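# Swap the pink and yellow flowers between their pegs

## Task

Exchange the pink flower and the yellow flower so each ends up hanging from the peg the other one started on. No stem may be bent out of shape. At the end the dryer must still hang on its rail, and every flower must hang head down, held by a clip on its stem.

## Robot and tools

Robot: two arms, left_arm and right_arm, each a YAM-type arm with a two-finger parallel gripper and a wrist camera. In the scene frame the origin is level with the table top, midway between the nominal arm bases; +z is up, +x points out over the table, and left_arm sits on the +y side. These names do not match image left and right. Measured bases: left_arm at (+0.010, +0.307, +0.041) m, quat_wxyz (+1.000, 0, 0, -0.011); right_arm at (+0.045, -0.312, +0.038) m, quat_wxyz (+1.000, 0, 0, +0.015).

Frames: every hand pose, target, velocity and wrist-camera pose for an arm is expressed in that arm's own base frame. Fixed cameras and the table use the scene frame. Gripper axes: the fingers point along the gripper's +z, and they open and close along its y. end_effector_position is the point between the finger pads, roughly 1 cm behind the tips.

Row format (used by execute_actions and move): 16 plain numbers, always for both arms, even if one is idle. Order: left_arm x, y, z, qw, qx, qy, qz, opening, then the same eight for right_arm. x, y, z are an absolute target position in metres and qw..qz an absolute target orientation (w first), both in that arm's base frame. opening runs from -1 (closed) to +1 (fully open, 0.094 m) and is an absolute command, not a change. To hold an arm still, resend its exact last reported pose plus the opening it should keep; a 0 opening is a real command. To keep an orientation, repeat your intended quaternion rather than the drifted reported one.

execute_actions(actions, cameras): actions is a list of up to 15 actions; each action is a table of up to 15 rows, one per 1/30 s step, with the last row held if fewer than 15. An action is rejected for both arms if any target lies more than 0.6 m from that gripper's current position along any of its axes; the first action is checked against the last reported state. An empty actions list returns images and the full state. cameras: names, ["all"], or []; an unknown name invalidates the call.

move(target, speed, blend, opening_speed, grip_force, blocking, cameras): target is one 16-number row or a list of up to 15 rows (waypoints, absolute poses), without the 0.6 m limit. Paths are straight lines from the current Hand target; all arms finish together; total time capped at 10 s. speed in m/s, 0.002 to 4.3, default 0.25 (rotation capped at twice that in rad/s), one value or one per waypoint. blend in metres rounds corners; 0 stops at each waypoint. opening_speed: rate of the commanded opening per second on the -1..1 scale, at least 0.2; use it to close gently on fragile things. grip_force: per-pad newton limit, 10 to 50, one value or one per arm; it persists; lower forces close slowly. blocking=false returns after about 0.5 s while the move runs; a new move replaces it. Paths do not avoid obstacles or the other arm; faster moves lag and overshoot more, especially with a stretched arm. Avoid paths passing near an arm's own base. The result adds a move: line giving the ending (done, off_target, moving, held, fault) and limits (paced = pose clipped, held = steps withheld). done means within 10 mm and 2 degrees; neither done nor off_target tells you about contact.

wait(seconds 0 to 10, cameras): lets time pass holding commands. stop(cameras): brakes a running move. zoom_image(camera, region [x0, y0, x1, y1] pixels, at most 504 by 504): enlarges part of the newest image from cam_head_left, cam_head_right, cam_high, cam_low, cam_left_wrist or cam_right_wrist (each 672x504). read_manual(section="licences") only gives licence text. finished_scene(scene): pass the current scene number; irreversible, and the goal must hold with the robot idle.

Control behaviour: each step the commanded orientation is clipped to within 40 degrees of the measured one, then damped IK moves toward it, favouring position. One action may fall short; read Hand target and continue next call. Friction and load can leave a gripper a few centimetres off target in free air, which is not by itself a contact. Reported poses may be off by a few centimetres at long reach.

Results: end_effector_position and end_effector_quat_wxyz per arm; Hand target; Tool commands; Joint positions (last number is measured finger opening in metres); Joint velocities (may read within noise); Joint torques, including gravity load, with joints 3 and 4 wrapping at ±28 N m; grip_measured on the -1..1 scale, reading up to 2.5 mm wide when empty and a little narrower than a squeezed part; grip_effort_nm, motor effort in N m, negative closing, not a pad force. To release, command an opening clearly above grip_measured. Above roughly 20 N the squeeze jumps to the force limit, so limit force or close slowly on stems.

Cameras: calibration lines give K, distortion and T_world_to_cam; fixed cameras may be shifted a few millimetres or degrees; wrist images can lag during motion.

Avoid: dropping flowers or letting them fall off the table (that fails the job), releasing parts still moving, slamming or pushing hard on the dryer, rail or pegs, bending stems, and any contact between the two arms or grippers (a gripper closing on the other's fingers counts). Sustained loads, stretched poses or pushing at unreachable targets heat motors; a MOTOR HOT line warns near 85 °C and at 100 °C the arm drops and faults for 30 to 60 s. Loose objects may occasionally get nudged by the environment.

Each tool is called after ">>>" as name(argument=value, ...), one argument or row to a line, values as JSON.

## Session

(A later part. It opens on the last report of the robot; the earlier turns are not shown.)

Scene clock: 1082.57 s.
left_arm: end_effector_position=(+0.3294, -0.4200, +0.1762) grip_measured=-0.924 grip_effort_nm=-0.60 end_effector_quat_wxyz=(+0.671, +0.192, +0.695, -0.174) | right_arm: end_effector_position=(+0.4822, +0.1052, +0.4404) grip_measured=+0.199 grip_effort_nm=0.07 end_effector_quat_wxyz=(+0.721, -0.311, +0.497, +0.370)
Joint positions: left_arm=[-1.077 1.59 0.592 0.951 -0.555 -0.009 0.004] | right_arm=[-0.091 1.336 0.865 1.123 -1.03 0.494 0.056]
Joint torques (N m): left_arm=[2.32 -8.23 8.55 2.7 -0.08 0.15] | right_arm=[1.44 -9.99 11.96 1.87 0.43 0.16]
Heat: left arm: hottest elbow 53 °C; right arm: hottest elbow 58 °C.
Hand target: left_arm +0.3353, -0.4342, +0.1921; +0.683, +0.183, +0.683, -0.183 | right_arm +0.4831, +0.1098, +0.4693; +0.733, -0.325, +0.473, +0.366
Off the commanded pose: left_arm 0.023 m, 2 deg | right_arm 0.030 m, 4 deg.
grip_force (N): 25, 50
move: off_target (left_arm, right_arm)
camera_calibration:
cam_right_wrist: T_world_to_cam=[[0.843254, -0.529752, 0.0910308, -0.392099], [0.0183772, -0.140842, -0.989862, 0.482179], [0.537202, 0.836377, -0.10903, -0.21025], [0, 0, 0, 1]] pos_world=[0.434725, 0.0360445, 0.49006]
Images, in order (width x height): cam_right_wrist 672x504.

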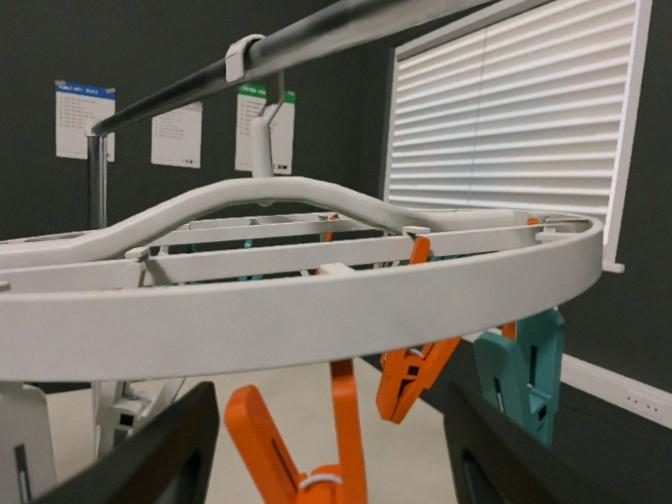

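>>> move(
  target=[
    [0.336, -0.435, 0.192, 0.6830, 0.1830, 0.6830, -0.1830, -1, 0.4885, 0.1165, 0.471, 0.7331, -0.3249, 0.4727, 0.3655, 0.2],
  ],
  speed=0.05,
  cameras=["cam_right_wrist"],
)

>>> zoom_image(
  camera="cam_right_wrist",
  region=[200, 340, 400, 500],
)

Scene clock: 1087.27 s.
left_arm: end_effector_position=(+0.3294, -0.4200, +0.1762) grip_measured=-0.924 grip_effort_nm=-0.60 end_effector_quat_wxyz=(+0.671, +0.192, +0.695, -0.174) | right_arm: end_effector_position=(+0.4827, +0.1118, +0.4471) grip_measured=+0.199 grip_effort_nm=0.07 end_effector_quat_wxyz=(+0.724, -0.313, +0.490, +0.372)
Joint positions: left_arm=[-1.077 1.59 0.592 0.951 -0.555 -0.009 0.004] | right_arm=[-0.075 1.336 0.877 1.123 -1.017 0.494 0.056]
Joint torques (N m): left_arm=[2.32 -8.18 8.55 2.71 -0.08 0.15] | right_arm=[1.26 -9.88 11.85 0.84 0.45 -0.02]
Heat: left arm: hottest elbow 53 °C; right arm: hottest elbow 58 °C.
Hand target: left_arm +0.3353, -0.4342, +0.1921; +0.683, +0.183, +0.683, -0.183 | right_arm +0.4870, +0.1162, +0.4705; +0.733, -0.325, +0.473, +0.366
Off the commanded pose: left_arm 0.023 m, 2 deg | right_arm 0.025 m, 3 deg.
grip_force (N): 25, 50
move: off_target (left_arm, right_arm)
camera_calibration:
cam_right_wrist: T_world_to_cam=[[0.845492, -0.524923, 0.0979731, -0.394274], [0.0315238, -0.134088, -0.990468, 0.482965], [0.533056, 0.840521, -0.0968231, -0.219095], [0, 0, 0, 1]] pos_world=[0.43492, 0.0419506, 0.495776]
Images, in order (width x height): cam_right_wrist 672x504.

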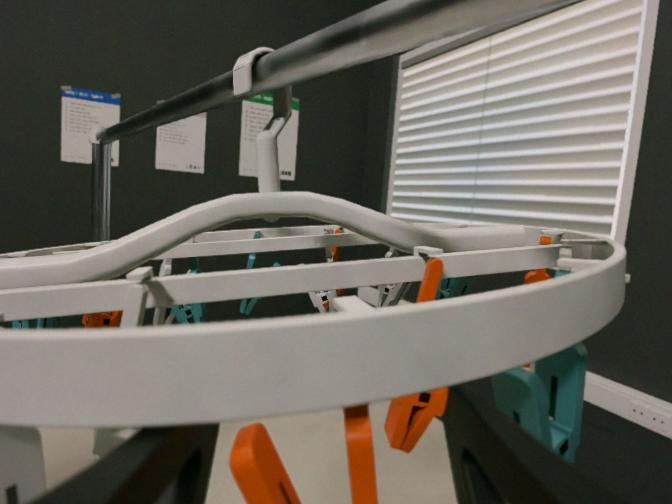

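Scaled by 2.520 from the camera's 672x504 image, which has a finer 960x720 frame.

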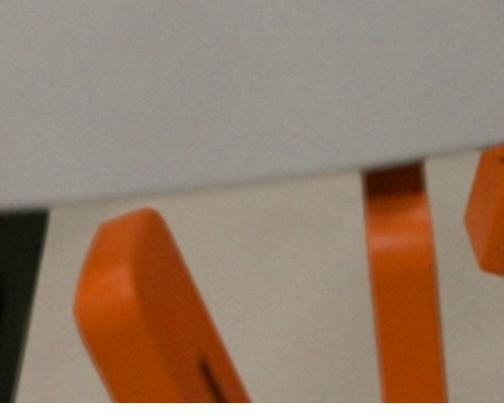

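>>> move(
  target=[
    [0.336, -0.435, 0.192, 0.6830, 0.1830, 0.6830, -0.1830, -1, 0.487, 0.1162, 0.4385, 0.7331, -0.3249, 0.4727, 0.3655, 0.2],
  ],
  speed=0.05,
  cameras=["cam_right_wrist"],
)

>>> zoom_image(
  camera="cam_right_wrist",
  region=[190, 310, 470, 504],
)

Scene clock: 1094.57 s.
left_arm: end_effector_position=(+0.3294, -0.4200, +0.1762) grip_measured=-0.924 grip_effort_nm=-0.60 end_effector_quat_wxyz=(+0.671, +0.192, +0.695, -0.174) | right_arm: end_effector_position=(+0.4853, +0.1115, +0.4419) grip_measured=+0.199 grip_effort_nm=0.08 end_effector_quat_wxyz=(+0.733, -0.321, +0.477, +0.365)
Joint positions: left_arm=[-1.077 1.59 0.592 0.951 -0.555 -0.009 0.004] | right_arm=[-0.075 1.368 0.877 1.194 -1.017 0.494 0.056]
Joint torques (N m): left_arm=[2.32 -8.18 8.57 2.73 -0.07 0.15] | right_arm=[1.38 -9.23 7.77 1.7 0.44 -0.04]
Heat: left arm: hottest elbow 53 °C; right arm: hottest elbow 57 °C.
Hand target: left_arm +0.3353, -0.4342, +0.1921; +0.683, +0.183, +0.683, -0.183 | right_arm +0.4869, +0.1161, +0.4385; +0.733, -0.325, +0.473, +0.365
Off the commanded pose: left_arm 0.023 m, 2 deg | right_arm 0.006 m, 1 deg.
grip_force (N): 25, 50
move: off_target (left_arm)
camera_calibration:
cam_right_wrist: T_world_to_cam=[[0.840857, -0.524879, 0.132147, -0.408995], [0.069932, -0.136748, -0.988134, 0.45828], [0.536721, 0.840121, -0.0782797, -0.230747], [0, 0, 0, 1]] pos_world=[0.435705, 0.0418512, 0.488827]
Images, in order (width x height): cam_right_wrist 672x504.

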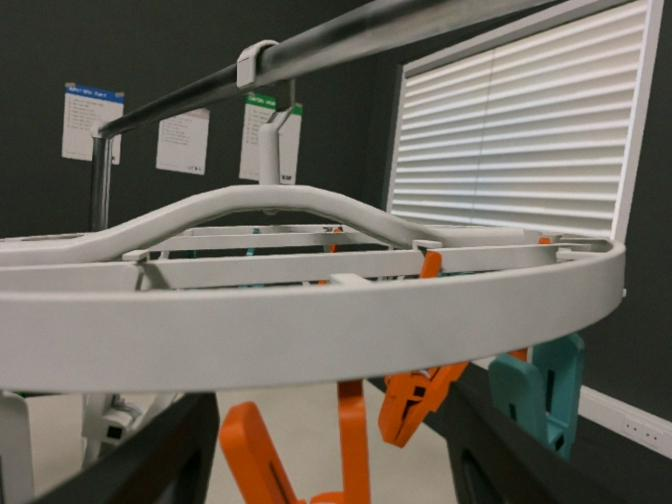

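Scaled by 1.800 from the camera's 672x504 image, which has a finer 960x720 frame.

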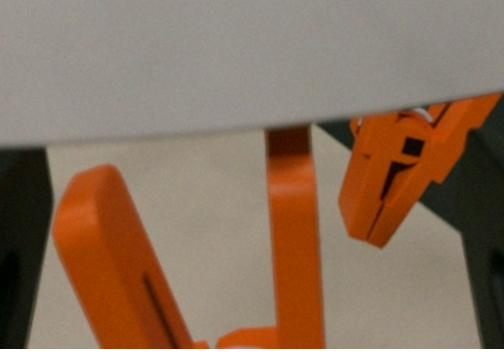

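>>> move(
  target=[
    [0.336, -0.435, 0.192, 0.6830, 0.1830, 0.6830, -0.1830, -1, 0.4845, 0.1075, 0.4355, 0.7331, -0.3249, 0.4727, 0.3655, 0.2],
  ],
  speed=0.05,
  cameras=["cam_right_wrist"],
)

>>> zoom_image(
  camera="cam_right_wrist",
  region=[190, 310, 470, 504],
)

Scene clock: 1102.27 s.
left_arm: end_effector_position=(+0.3294, -0.4200, +0.1762) grip_measured=-0.924 grip_effort_nm=-0.60 end_effector_quat_wxyz=(+0.671, +0.192, +0.695, -0.174) | right_arm: end_effector_position=(+0.4812, +0.1126, +0.4439) grip_measured=+0.199 grip_effort_nm=0.08 end_effector_quat_wxyz=(+0.737, -0.332, +0.466, +0.361)
Joint positions: left_arm=[-1.077 1.59 0.592 0.951 -0.555 -0.009 0.004] | right_arm=[-0.076 1.371 0.877 1.23 -1.029 0.497 0.056]
Joint torques (N m): left_arm=[2.32 -8.18 8.57 2.74 -0.08 0.15] | right_arm=[-0.26 -9.23 7.04 1.69 0.29 0.18]
Heat: left arm: hottest elbow 53 °C; right arm: hottest elbow 56 °C.
Hand target: left_arm +0.3353, -0.4342, +0.1921; +0.683, +0.183, +0.683, -0.183 | right_arm +0.4844, +0.1075, +0.4355; +0.733, -0.325, +0.473, +0.365
Off the commanded pose: left_arm 0.023 m, 2 deg | right_arm 0.010 m, 1 deg.
grip_force (N): 25, 50
move: off_target (left_arm)
camera_calibration:
cam_right_wrist: T_world_to_cam=[[0.84108, -0.515962, 0.16238, -0.419773], [0.101133, -0.144901, -0.984264, 0.444901], [0.531372, 0.844267, -0.0696927, -0.230955], [0, 0, 0, 1]] pos_world=[0.430792, 0.042867, 0.489967]
Images, in order (width x height): cam_right_wrist 672x504.

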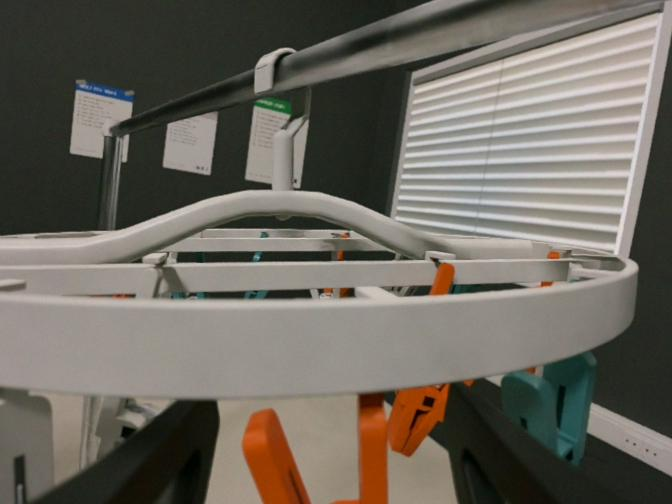

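Scaled by 1.800 from the camera's 672x504 image, which has a finer 960x720 frame.

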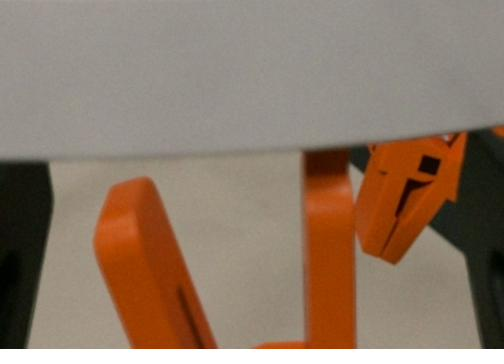

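>>> move(
  target=[0.336, -0.435, 0.192, 0.6830, 0.1830, 0.6830, -0.1830, -1, 0.4844, 0.1075, 0.4355, 0.7331, -0.3249, 0.4727, 0.3655, -0.8],
  speed=0.05,
  opening_speed=0.7,
  cameras=["cam_right_wrist", "cam_high", "cam_low", "cam_head_right"],
)

>>> zoom_image(
  camera="cam_low",
  region=[60, 60, 150, 150],
)

>>> zoom_image(
  camera="cam_high",
  region=[200, 240, 300, 340],
)

Scene clock: 1115.37 s.
left_arm: end_effector_position=(+0.3294, -0.4200, +0.1762) grip_measured=-0.924 grip_effort_nm=-0.60 end_effector_quat_wxyz=(+0.671, +0.192, +0.695, -0.174) | right_arm: end_effector_position=(+0.4810, +0.1125, +0.4438) grip_measured=-0.619 grip_effort_nm=-0.95 end_effector_quat_wxyz=(+0.736, -0.332, +0.466, +0.362)
Joint positions: left_arm=[-1.077 1.59 0.592 0.951 -0.555 -0.009 0.004] | right_arm=[-0.076 1.371 0.877 1.231 -1.03 0.498 0.018]
Joint torques (N m): left_arm=[2.32 -8.18 8.57 2.71 -0.08 0.15] | right_arm=[-0.15 -9.11 7.05 1.66 0.35 0.19]
Heat: left arm: hottest elbow 53 °C; right arm: hottest elbow 54 °C.
Hand target: left_arm +0.3353, -0.4342, +0.1921; +0.683, +0.183, +0.683, -0.183 | right_arm +0.4843, +0.1075, +0.4355; +0.733, -0.325, +0.473, +0.365
Off the commanded pose: left_arm 0.023 m, 2 deg | right_arm 0.010 m, 1 deg.
grip_force (N): 25, 50
move: off_target (left_arm)
camera_calibration:
cam_right_wrist: T_world_to_cam=[[0.841731, -0.51489, 0.16241, -0.420065], [0.101019, -0.145304, -0.984216, 0.444841], [0.530362, 0.844852, -0.0702931, -0.230122], [0, 0, 0, 1]] pos_world=[0.430692, 0.0427688, 0.489867]
Images, in order (width x height): cam_head_right 672x504, cam_high 672x504, cam_low 672x504, cam_right_wrist 672x504.

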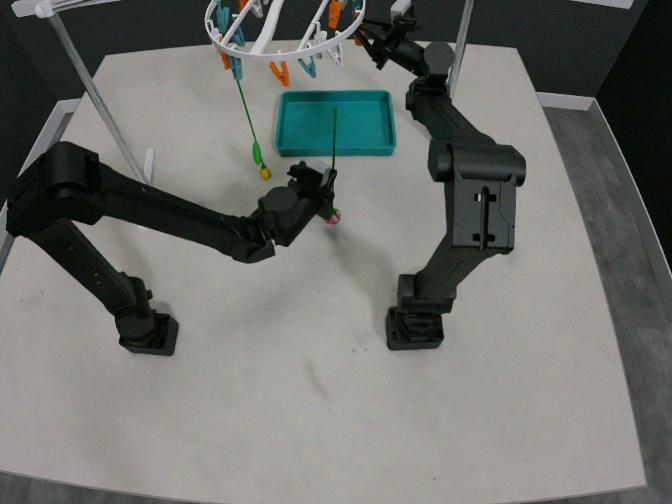

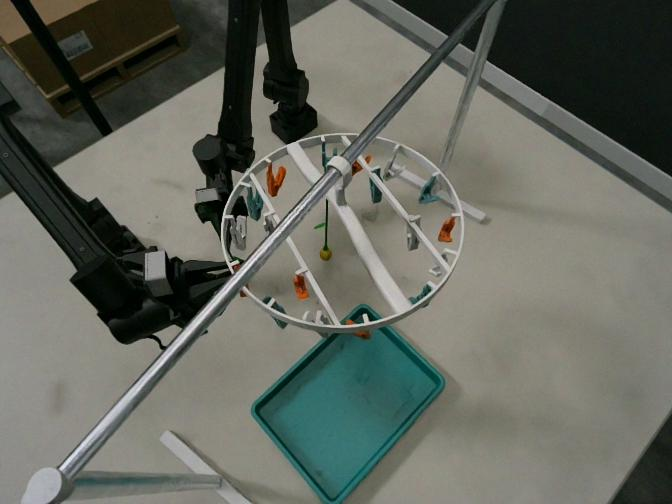

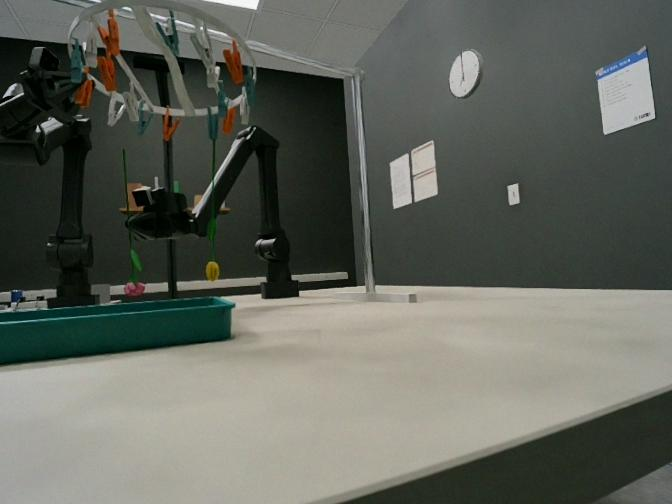

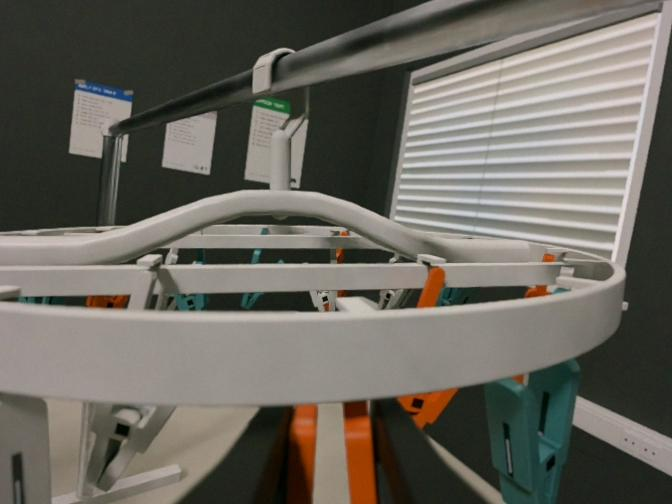

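Scaled by 5.600 from the camera's 672x504 image, which has a finer 960x720 frame.

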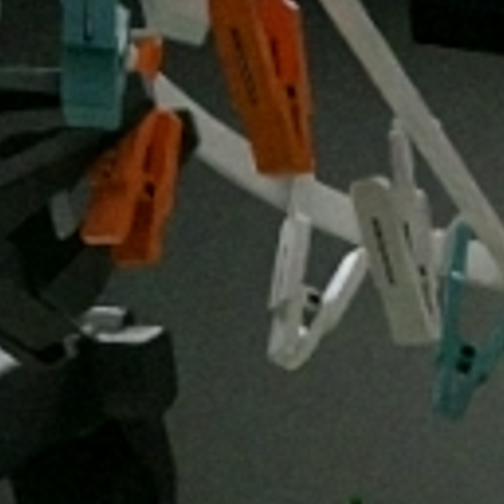

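Scaled by 5.040 from the camera's 672x504 image, which has a finer 960x720 frame.

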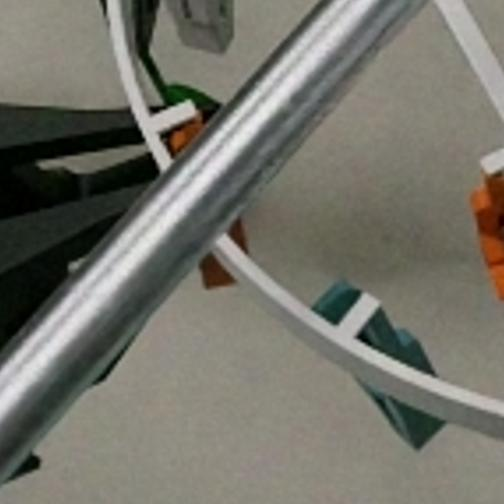

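>>> move(
  target=[
    [0.336, -0.435, 0.192, 0.6830, 0.1830, 0.6830, -0.1830, -1, 0.4843, 0.1075, 0.4355, 0.7331, -0.3249, 0.4727, 0.3655, 0.2],
    [0.336, -0.435, 0.192, 0.6830, 0.1830, 0.6830, -0.1830, -1, 0.477, 0.075, 0.455, 0.7331, -0.3249, 0.4727, 0.3655, 0.2],
    [0.336, -0.435, 0.192, 0.6830, 0.1830, 0.6830, -0.1830, -1, 0.487, 0.096, 0.468, 0.7331, -0.3249, 0.4727, 0.3655, 0.2],
  ],
  speed=[0.06, 0.08, 0.06],
  opening_speed=0.8,
  cameras=["cam_right_wrist"],
)

>>> zoom_image(
  camera="cam_right_wrist",
  region=[200, 260, 480, 480],
)

Scene clock: 1144.17 s.
left_arm: end_effector_position=(+0.3294, -0.4200, +0.1762) grip_measured=-0.924 grip_effort_nm=-0.60 end_effector_quat_wxyz=(+0.671, +0.192, +0.695, -0.174) | right_arm: end_effector_position=(+0.4850, +0.0920, +0.4400) grip_measured=+0.199 grip_effort_nm=0.08 end_effector_quat_wxyz=(+0.719, -0.307, +0.494, +0.379)
Joint positions: left_arm=[-1.077 1.59 0.592 0.951 -0.555 -0.009 0.004] | right_arm=[-0.123 1.366 0.877 1.199 -1.054 0.571 0.056]
Joint torques (N m): left_arm=[2.26 -8.12 8.55 2.73 -0.08 0.15] | right_arm=[1.08 -11.22 11.44 0.8 0.48 -0.11]
Heat: left arm: hottest elbow 53 °C; right arm: hottest elbow 51 °C.
Hand target: left_arm +0.3353, -0.4342, +0.1921; +0.683, +0.183, +0.683, -0.183 | right_arm +0.4853, +0.0959, +0.4675; +0.733, -0.325, +0.472, +0.366
Off the commanded pose: left_arm 0.023 m, 2 deg | right_arm 0.028 m, 4 deg.
grip_force (N): 25, 50
move: off_target (left_arm, right_arm)
camera_calibration:
cam_right_wrist: T_world_to_cam=[[0.849656, -0.521548, 0.0779305, -0.399452], [0.0140565, -0.125329, -0.992016, 0.481486], [0.52715, 0.843967, -0.0991555, -0.200888], [0, 0, 0, 1]] pos_world=[0.438527, 0.0215539, 0.488852]
Images, in order (width x height): cam_right_wrist 672x504.

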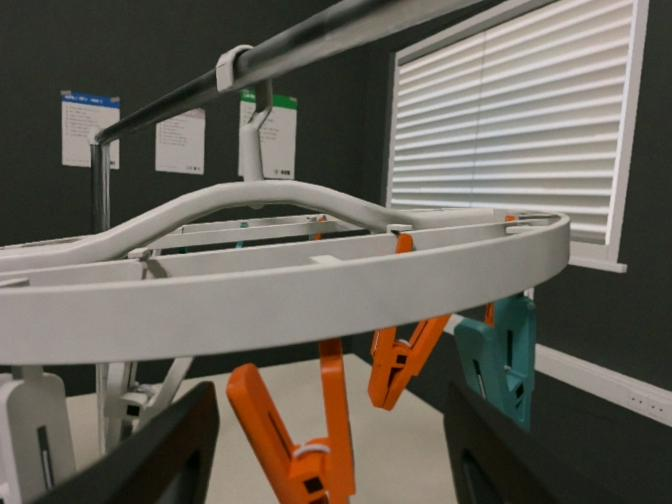

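Scaled by 1.800 from the camera's 672x504 image, which has a finer 960x720 frame.

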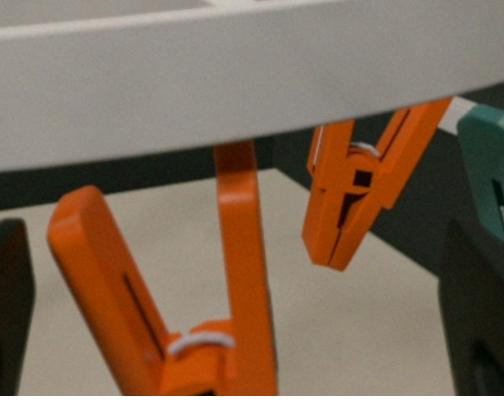

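>>> move(
  target=[0.336, -0.435, 0.192, 0.6830, 0.1830, 0.6830, -0.1830, -1, 0.4857, 0.1022, 0.4735, 0.7331, -0.3249, 0.4727, 0.3655, 0.2],
  speed=0.05,
  cameras=["cam_right_wrist"],
)

>>> zoom_image(
  camera="cam_right_wrist",
  region=[200, 260, 480, 480],
)

Scene clock: 1150.27 s.
left_arm: end_effector_position=(+0.3294, -0.4200, +0.1762) grip_measured=-0.924 grip_effort_nm=-0.60 end_effector_quat_wxyz=(+0.671, +0.192, +0.695, -0.174) | right_arm: end_effector_position=(+0.4837, +0.0974, +0.4438) grip_measured=+0.199 grip_effort_nm=0.07 end_effector_quat_wxyz=(+0.719, -0.307, +0.496, +0.379)
Joint positions: left_arm=[-1.077 1.59 0.592 0.951 -0.555 -0.009 0.004] | right_arm=[-0.11 1.35 0.877 1.163 -1.043 0.55 0.056]
Joint torques (N m): left_arm=[2.26 -8.12 8.55 2.71 -0.08 0.15] | right_arm=[1.49 -11.05 11.82 0.87 0.45 -0.12]
Heat: left arm: hottest elbow 53 °C; right arm: hottest elbow 51 °C.
Hand target: left_arm +0.3353, -0.4342, +0.1921; +0.683, +0.183, +0.683, -0.183 | right_arm +0.4838, +0.1019, +0.4730; +0.733, -0.325, +0.472, +0.366
Off the commanded pose: left_arm 0.023 m, 2 deg | right_arm 0.030 m, 4 deg.
grip_force (N): 25, 50
move: off_target (left_arm, right_arm)
camera_calibration:
cam_right_wrist: T_world_to_cam=[[0.84899, -0.522945, 0.0757972, -0.394412], [0.0110648, -0.125819, -0.991992, 0.487467], [0.528294, 0.843029, -0.101033, -0.203997], [0, 0, 0, 1]] pos_world=[0.437228, 0.0270518, 0.492848]
Images, in order (width x height): cam_right_wrist 672x504.

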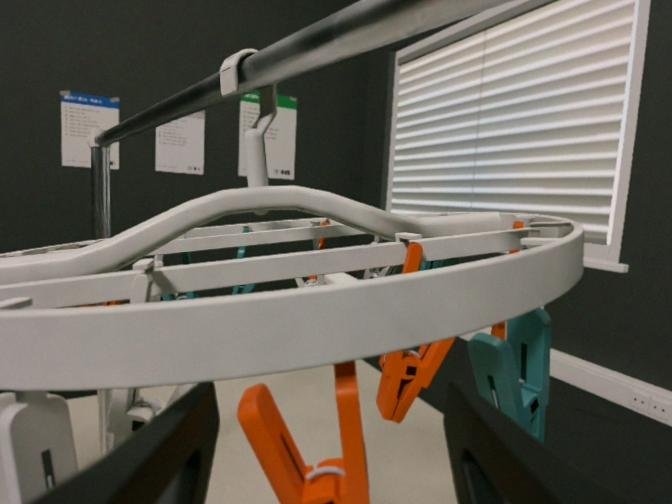

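Scaled by 1.800 from the camera's 672x504 image, which has a finer 960x720 frame.

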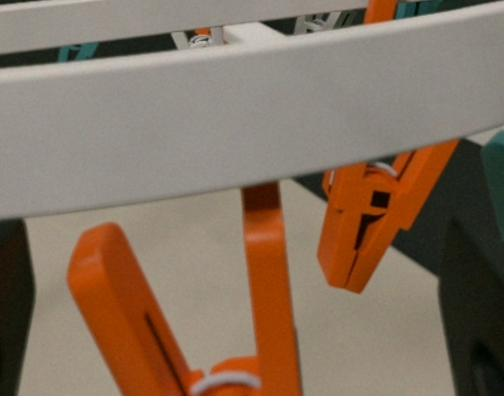

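>>> move(
  target=[
    [0.336, -0.435, 0.192, 0.6830, 0.1830, 0.6830, -0.1830, -1, 0.4878, 0.1065, 0.4725, 0.7331, -0.3249, 0.4727, 0.3655, 0.2],
    [0.336, -0.435, 0.192, 0.6830, 0.1830, 0.6830, -0.1830, -1, 0.4878, 0.1065, 0.4725, 0.7331, -0.3249, 0.4727, 0.3655, -0.3],
  ],
  speed=0.05,
  opening_speed=0.7,
  cameras=["cam_right_wrist"],
)

>>> zoom_image(
  camera="cam_right_wrist",
  region=[200, 260, 480, 480],
)

Scene clock: 1171.83 s.
left_arm: end_effector_position=(+0.3294, -0.4200, +0.1762) grip_measured=-0.924 grip_effort_nm=-0.60 end_effector_quat_wxyz=(+0.671, +0.192, +0.695, -0.174) | right_arm: end_effector_position=(+0.4845, +0.1017, +0.4433) grip_measured=-0.298 grip_effort_nm=-0.08 end_effector_quat_wxyz=(+0.719, -0.307, +0.495, +0.378)
Joint positions: left_arm=[-1.077 1.59 0.592 0.951 -0.555 -0.009 0.004] | right_arm=[-0.099 1.349 0.877 1.151 -1.035 0.535 0.033]
Joint torques (N m): left_arm=[2.26 -8.12 8.55 2.74 -0.08 0.15] | right_arm=[1.44 -10.93 11.97 0.8 0.45 -0.11]
Heat: left arm: hottest elbow 54 °C; right arm: hottest elbow 52 °C.
Hand target: left_arm +0.3353, -0.4342, +0.1921; +0.683, +0.183, +0.683, -0.183 | right_arm +0.4859, +0.1062, +0.4719; +0.733, -0.325, +0.472, +0.366
Off the commanded pose: left_arm 0.023 m, 2 deg | right_arm 0.030 m, 4 deg.
grip_force (N): 25, 50
move: off_target (left_arm, right_arm); target 2's new opening was sent with right_arm's hand 0.030 m and 4 deg from that target
camera_calibration:
cam_right_wrist: T_world_to_cam=[[0.848546, -0.523329, 0.0780838, -0.393639], [0.012854, -0.127141, -0.991801, 0.486671], [0.528966, 0.842592, -0.101158, -0.20826], [0, 0, 0, 1]] pos_world=[0.437928, 0.0313515, 0.49235]
Images, in order (width x height): cam_right_wrist 672x504.

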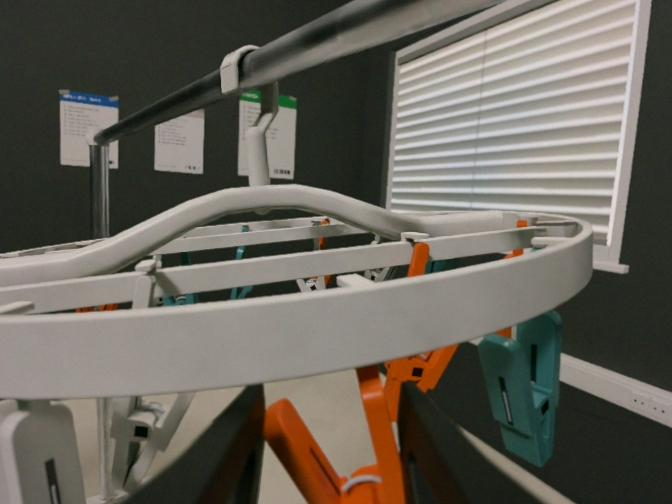

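Scaled by 1.800 from the camera's 672x504 image, which has a finer 960x720 frame.

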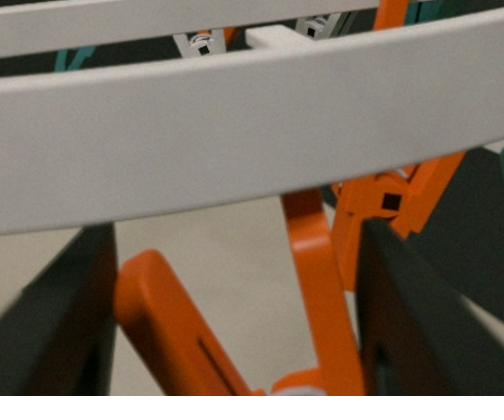

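>>> move(
  target=[
    [0.336, -0.435, 0.192, 0.6830, 0.1830, 0.6830, -0.1830, -1, 0.4859, 0.1062, 0.4719, 0.7331, -0.3249, 0.4727, 0.3655, -0.8],
  ],
  speed=0.05,
  opening_speed=0.6,
  cameras=["cam_right_wrist", "cam_high", "cam_low", "cam_head_right"],
)

>>> zoom_image(
  camera="cam_right_wrist",
  region=[200, 260, 480, 480],
)

>>> zoom_image(
  camera="cam_low",
  region=[60, 60, 150, 150],
)

Scene clock: 1178.07 s.
left_arm: end_effector_position=(+0.3294, -0.4200, +0.1762) grip_measured=-0.924 grip_effort_nm=-0.60 end_effector_quat_wxyz=(+0.671, +0.192, +0.695, -0.174) | right_arm: end_effector_position=(+0.4842, +0.1016, +0.4464) grip_measured=-0.765 grip_effort_nm=-0.97 end_effector_quat_wxyz=(+0.722, -0.307, +0.493, +0.376)
Joint positions: left_arm=[-1.077 1.59 0.592 0.951 -0.555 -0.009 0.004] | right_arm=[-0.099 1.346 0.88 1.151 -1.03 0.533 0.011]
Joint torques (N m): left_arm=[2.32 -8.18 8.55 2.71 -0.08 0.15] | right_arm=[1.2 -10.52 11.43 0.92 0.22 -0.09]
Heat: left arm: hottest elbow 54 °C; right arm: hottest elbow 52 °C.
Hand target: left_arm +0.3353, -0.4342, +0.1921; +0.683, +0.183, +0.683, -0.183 | right_arm +0.4845, +0.1060, +0.4715; +0.733, -0.325, +0.472, +0.366
Off the commanded pose: left_arm 0.023 m, 2 deg | right_arm 0.026 m, 4 deg.
grip_force (N): 25, 50
move: off_target (left_arm, right_arm)
camera_calibration:
cam_right_wrist: T_world_to_cam=[[0.84602, -0.526544, 0.0836727, -0.394512], [0.0199476, -0.125569, -0.991884, 0.486276], [0.532778, 0.840823, -0.0957304, -0.211832], [0, 0, 0, 1]] pos_world=[0.436925, 0.0314461, 0.49506]
Images, in order (width x height): cam_head_right 672x504, cam_high 672x504, cam_low 672x504, cam_right_wrist 672x504.

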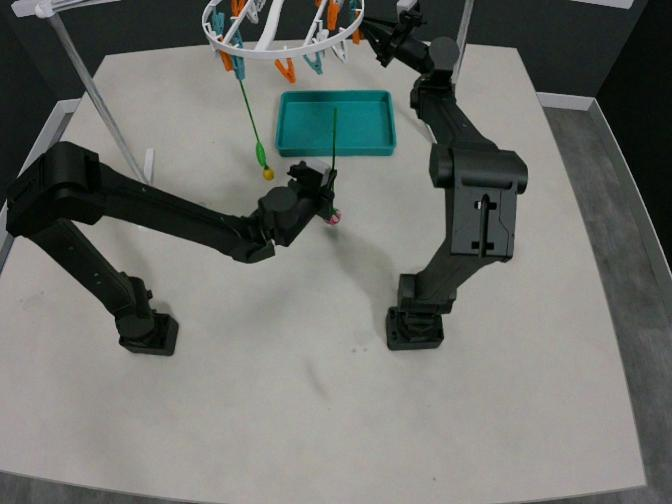

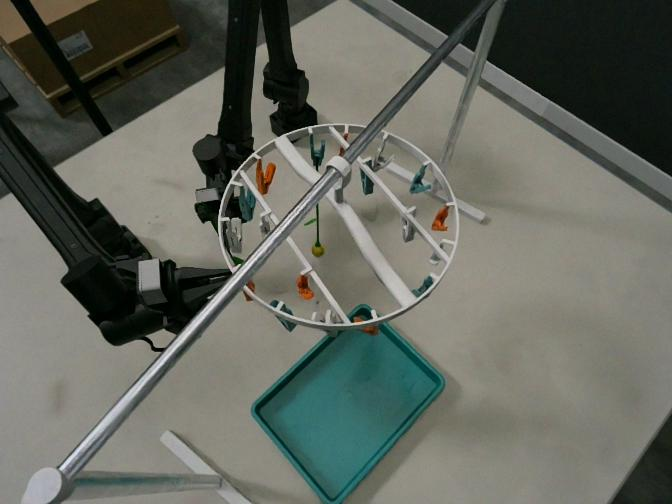

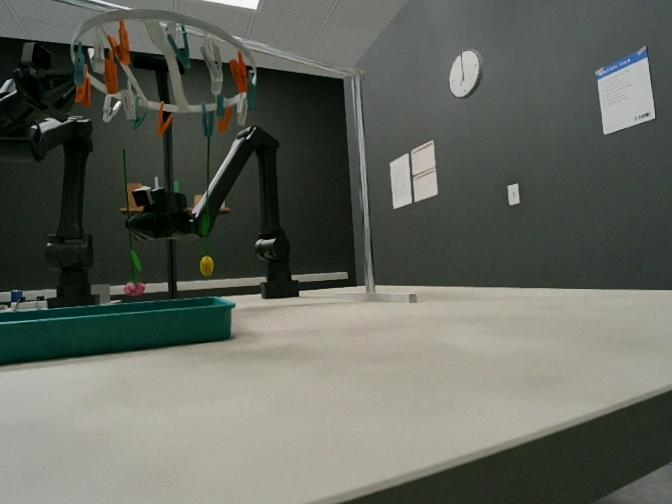

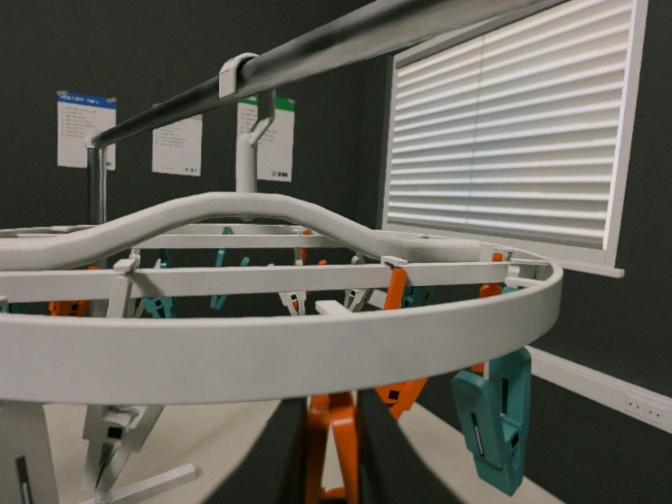

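Scaled by 1.800 from the camera's 672x504 image, which has a finer 960x720 frame.

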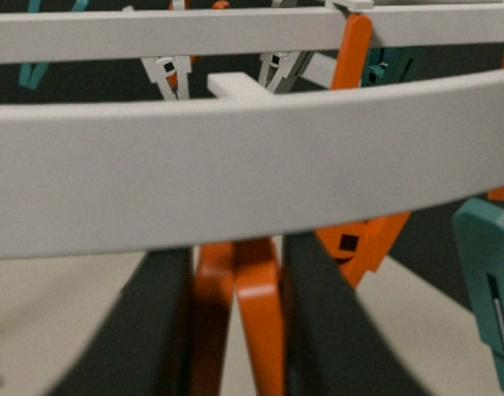

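Scaled by 5.600 from the camera's 672x504 image, which has a finer 960x720 frame.

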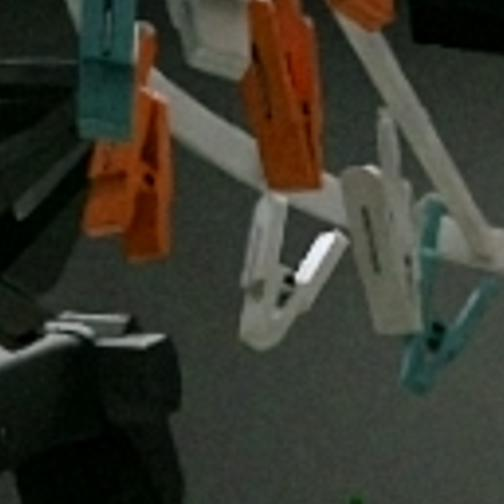

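>>> move(
  target=[
    [0.420, -0.463, 0.200, 0.6921, 0.1449, 0.6921, -0.1449, -1, 0.4845, 0.106, 0.4715, 0.7331, -0.3249, 0.4727, 0.3655, -0.8],
    [0.508, -0.480, 0.218, 0.6977, 0.1149, 0.6977, -0.1149, -1, 0.4845, 0.106, 0.4715, 0.7331, -0.3249, 0.4727, 0.3655, -0.8],
  ],
  speed=0.15,
  blend=[0.02, 0],
  cameras=["cam_high", "cam_low", "cam_head_right", "cam_left_wrist"],
)

>>> zoom_image(
  camera="cam_low",
  region=[50, 70, 150, 170],
)

>>> zoom_image(
  camera="cam_high",
  region=[200, 230, 310, 340],
)

>>> zoom_image(
  camera="cam_head_right",
  region=[290, 10, 400, 120],
)

Scene clock: 1197.33 s.
left_arm: end_effector_position=(+0.4942, -0.4699, +0.2036) grip_measured=-0.924 grip_effort_nm=-0.60 end_effector_quat_wxyz=(+0.689, +0.121, +0.706, -0.112) | right_arm: end_effector_position=(+0.4842, +0.1016, +0.4464) grip_measured=-0.767 grip_effort_nm=-1.03 end_effector_quat_wxyz=(+0.722, -0.307, +0.493, +0.376)
Joint positions: left_arm=[-0.897 1.828 1.045 0.753 -0.565 -0.008 0.004] | right_arm=[-0.099 1.346 0.88 1.151 -1.03 0.533 0.011]
Joint torques (N m): left_arm=[3.02 -12.75 10.4 1.7 0.09 0.14] | right_arm=[1.38 -10.93 11.15 0.95 0.2 -0.06]
Heat: left arm: hottest elbow 54 °C; right arm: hottest elbow 57 °C.
Hand target: left_arm +0.5070, -0.4788, +0.2181; +0.698, +0.115, +0.698, -0.115 | right_arm +0.4832, +0.1058, +0.4711; +0.733, -0.325, +0.473, +0.366
Off the commanded pose: left_arm 0.022 m, 2 deg | right_arm 0.025 m, 4 deg.
grip_force (N): 25, 50
move: off_target (left_arm, right_arm)
camera_calibration:
cam_left_wrist: T_world_to_cam=[[-0.320916, -0.946856, -0.0218293, -0.281922], [-0.413408, 0.160778, -0.896239, 0.50005], [0.852119, -0.278593, -0.443034, -0.369454], [0, 0, 0, 1]] pos_world=[0.43107, -0.450264, 0.27833]
Images, in order (width x height): cam_head_right 672x504, cam_high 672x504, cam_low 672x504, cam_left_wrist 672x504.

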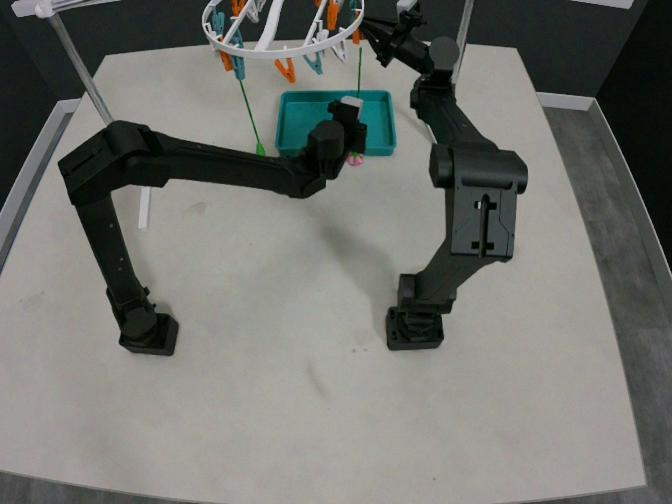

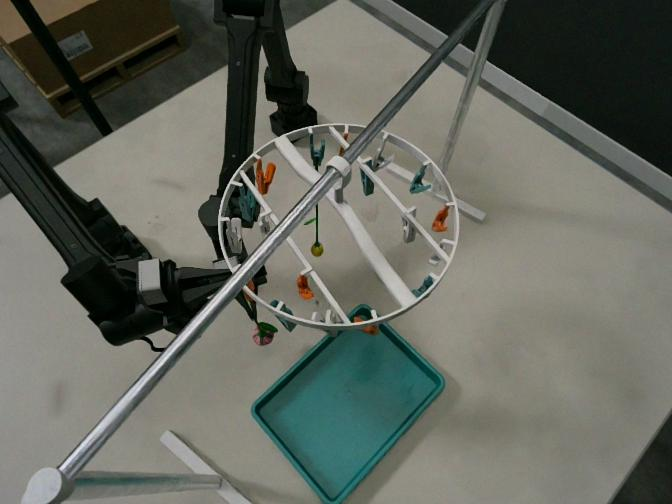

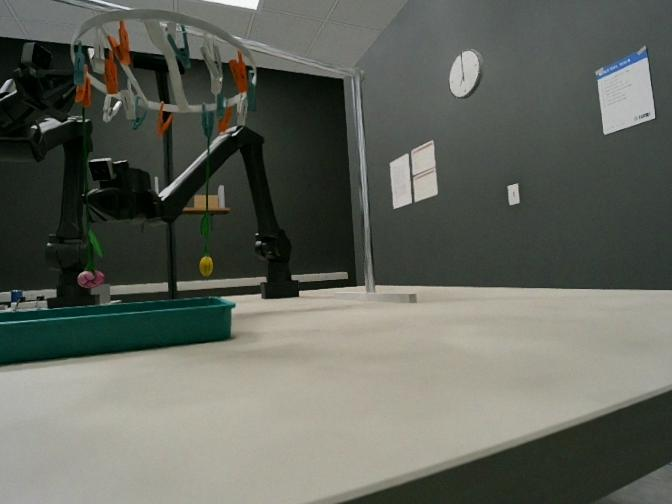

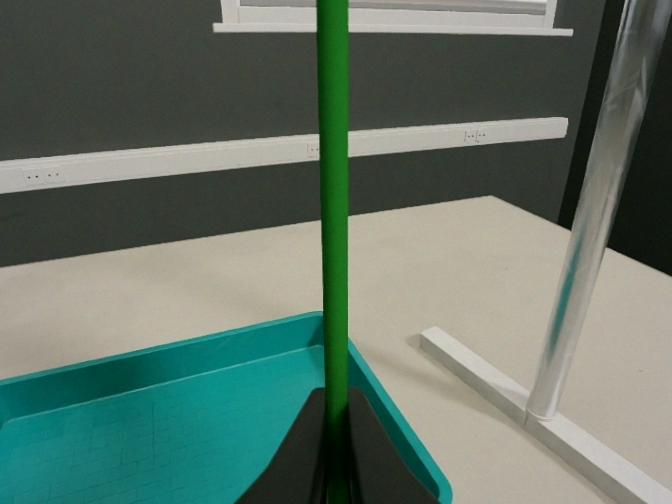

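Scaled by 5.040 from the camera's 672x504 image, which has a finer 960x720 frame.

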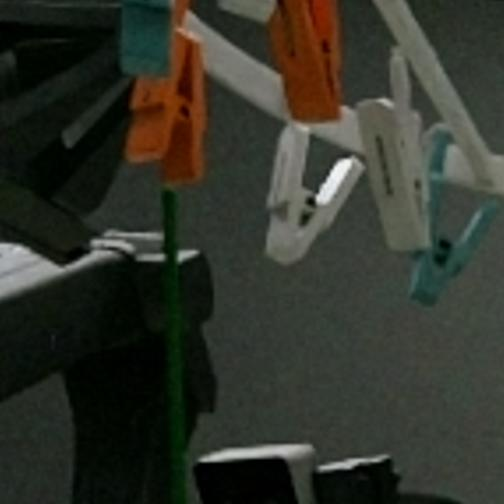

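Scaled by 4.582 from the camera's 672x504 image, which has a finer 960x720 frame.

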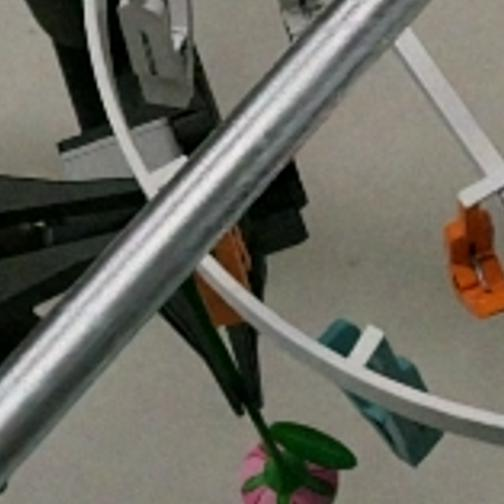

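Scaled by 4.582 from the camera's 672x504 image, which has a finer 960x720 frame.

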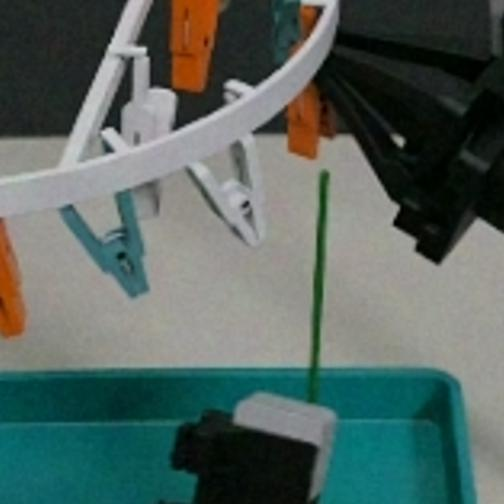

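>>> move(
  target=[
    [0.508, -0.478, 0.192, 0.6977, 0.1149, 0.6977, -0.1149, -1, 0.4845, 0.106, 0.4715, 0.7331, -0.3249, 0.4727, 0.3655, -0.8],
    [0.5295, -0.4735, 0.190, 0.6977, 0.1149, 0.6977, -0.1149, -1, 0.4845, 0.106, 0.4715, 0.7331, -0.3249, 0.4727, 0.3655, -0.8],
  ],
  speed=0.1,
  blend=[0.01, 0],
  cameras=["cam_high", "cam_low", "cam_head_right"],
)

>>> zoom_image(
  camera="cam_low",
  region=[60, 80, 120, 140],
)

>>> zoom_image(
  camera="cam_high",
  region=[225, 265, 295, 335],
)

>>> zoom_image(
  camera="cam_head_right",
  region=[330, 20, 390, 80],
)

Scene clock: 1218.70 s.
left_arm: end_effector_position=(+0.5158, -0.4631, +0.1690) grip_measured=-0.924 grip_effort_nm=-0.60 end_effector_quat_wxyz=(+0.680, +0.127, +0.714, -0.104) | right_arm: end_effector_position=(+0.4838, +0.1016, +0.4469) grip_measured=-0.767 grip_effort_nm=-1.03 end_effector_quat_wxyz=(+0.723, -0.307, +0.492, +0.375)
Joint positions: left_arm=[-0.858 1.9 1.061 0.777 -0.529 -0.008 0.004] | right_arm=[-0.099 1.345 0.88 1.151 -1.03 0.533 0.011]
Joint torques (N m): left_arm=[3.02 -13.57 9.95 3.06 0.13 0.14] | right_arm=[1.14 -10.93 11.17 0.98 0.21 -0.08]
Heat: left arm: hottest elbow 57 °C; right arm: hottest elbow 60 °C.
Hand target: left_arm +0.5283, -0.4721, +0.1901; +0.698, +0.115, +0.698, -0.115 | right_arm +0.4833, +0.1058, +0.4711; +0.733, -0.325, +0.473, +0.366
Off the commanded pose: left_arm 0.027 m, 3 deg | right_arm 0.025 m, 3 deg.
grip_force (N): 25, 50
move: off_target (left_arm, right_arm)
Images, in order (width x height): cam_head_right 672x504, cam_high 672x504, cam_low 672x504.

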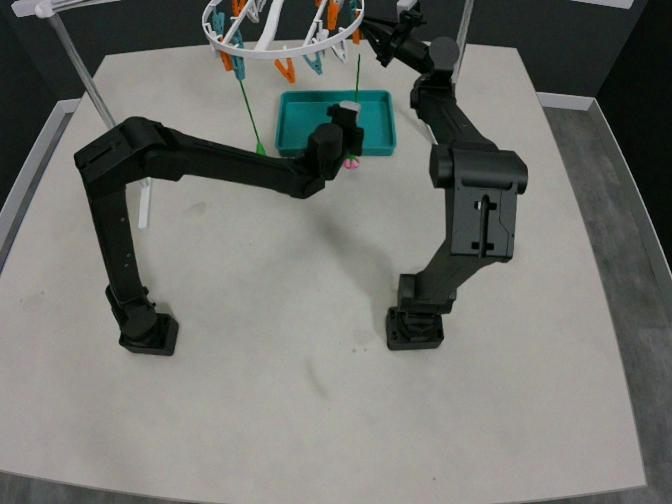

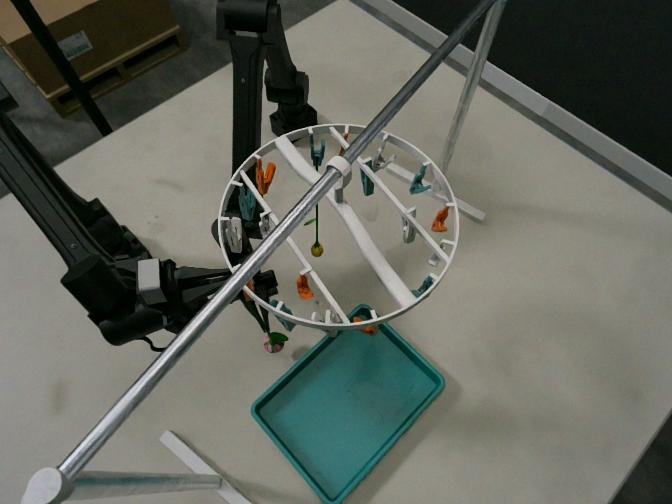

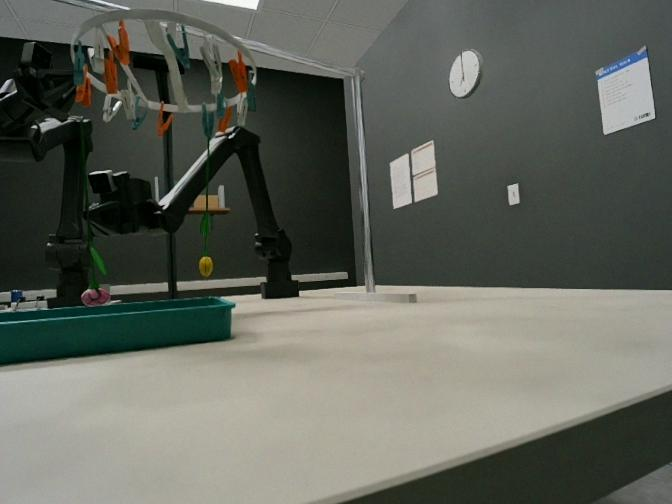

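Scaled by 8.400 from the camera's 672x504 image, which has a finer 960x720 frame.

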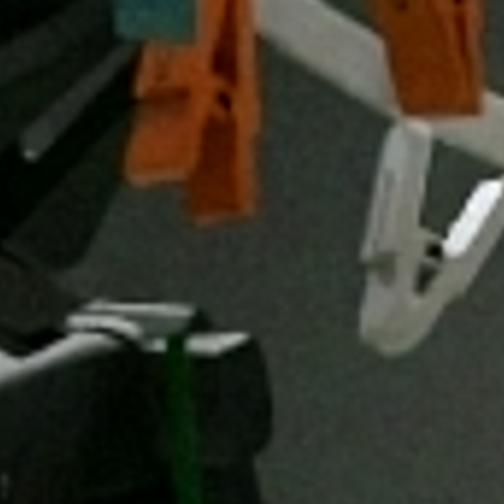

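Scaled by 7.200 from the camera's 672x504 image, which has a finer 960x720 frame.

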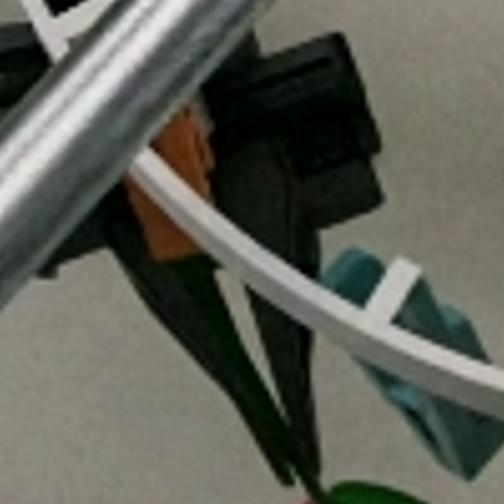

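Scaled by 8.400 from the camera's 672x504 image, which has a finer 960x720 frame.

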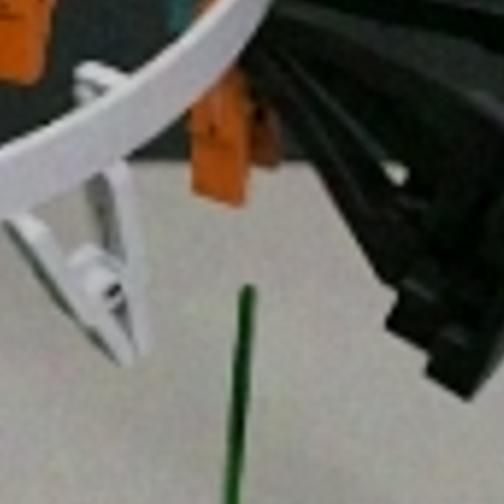

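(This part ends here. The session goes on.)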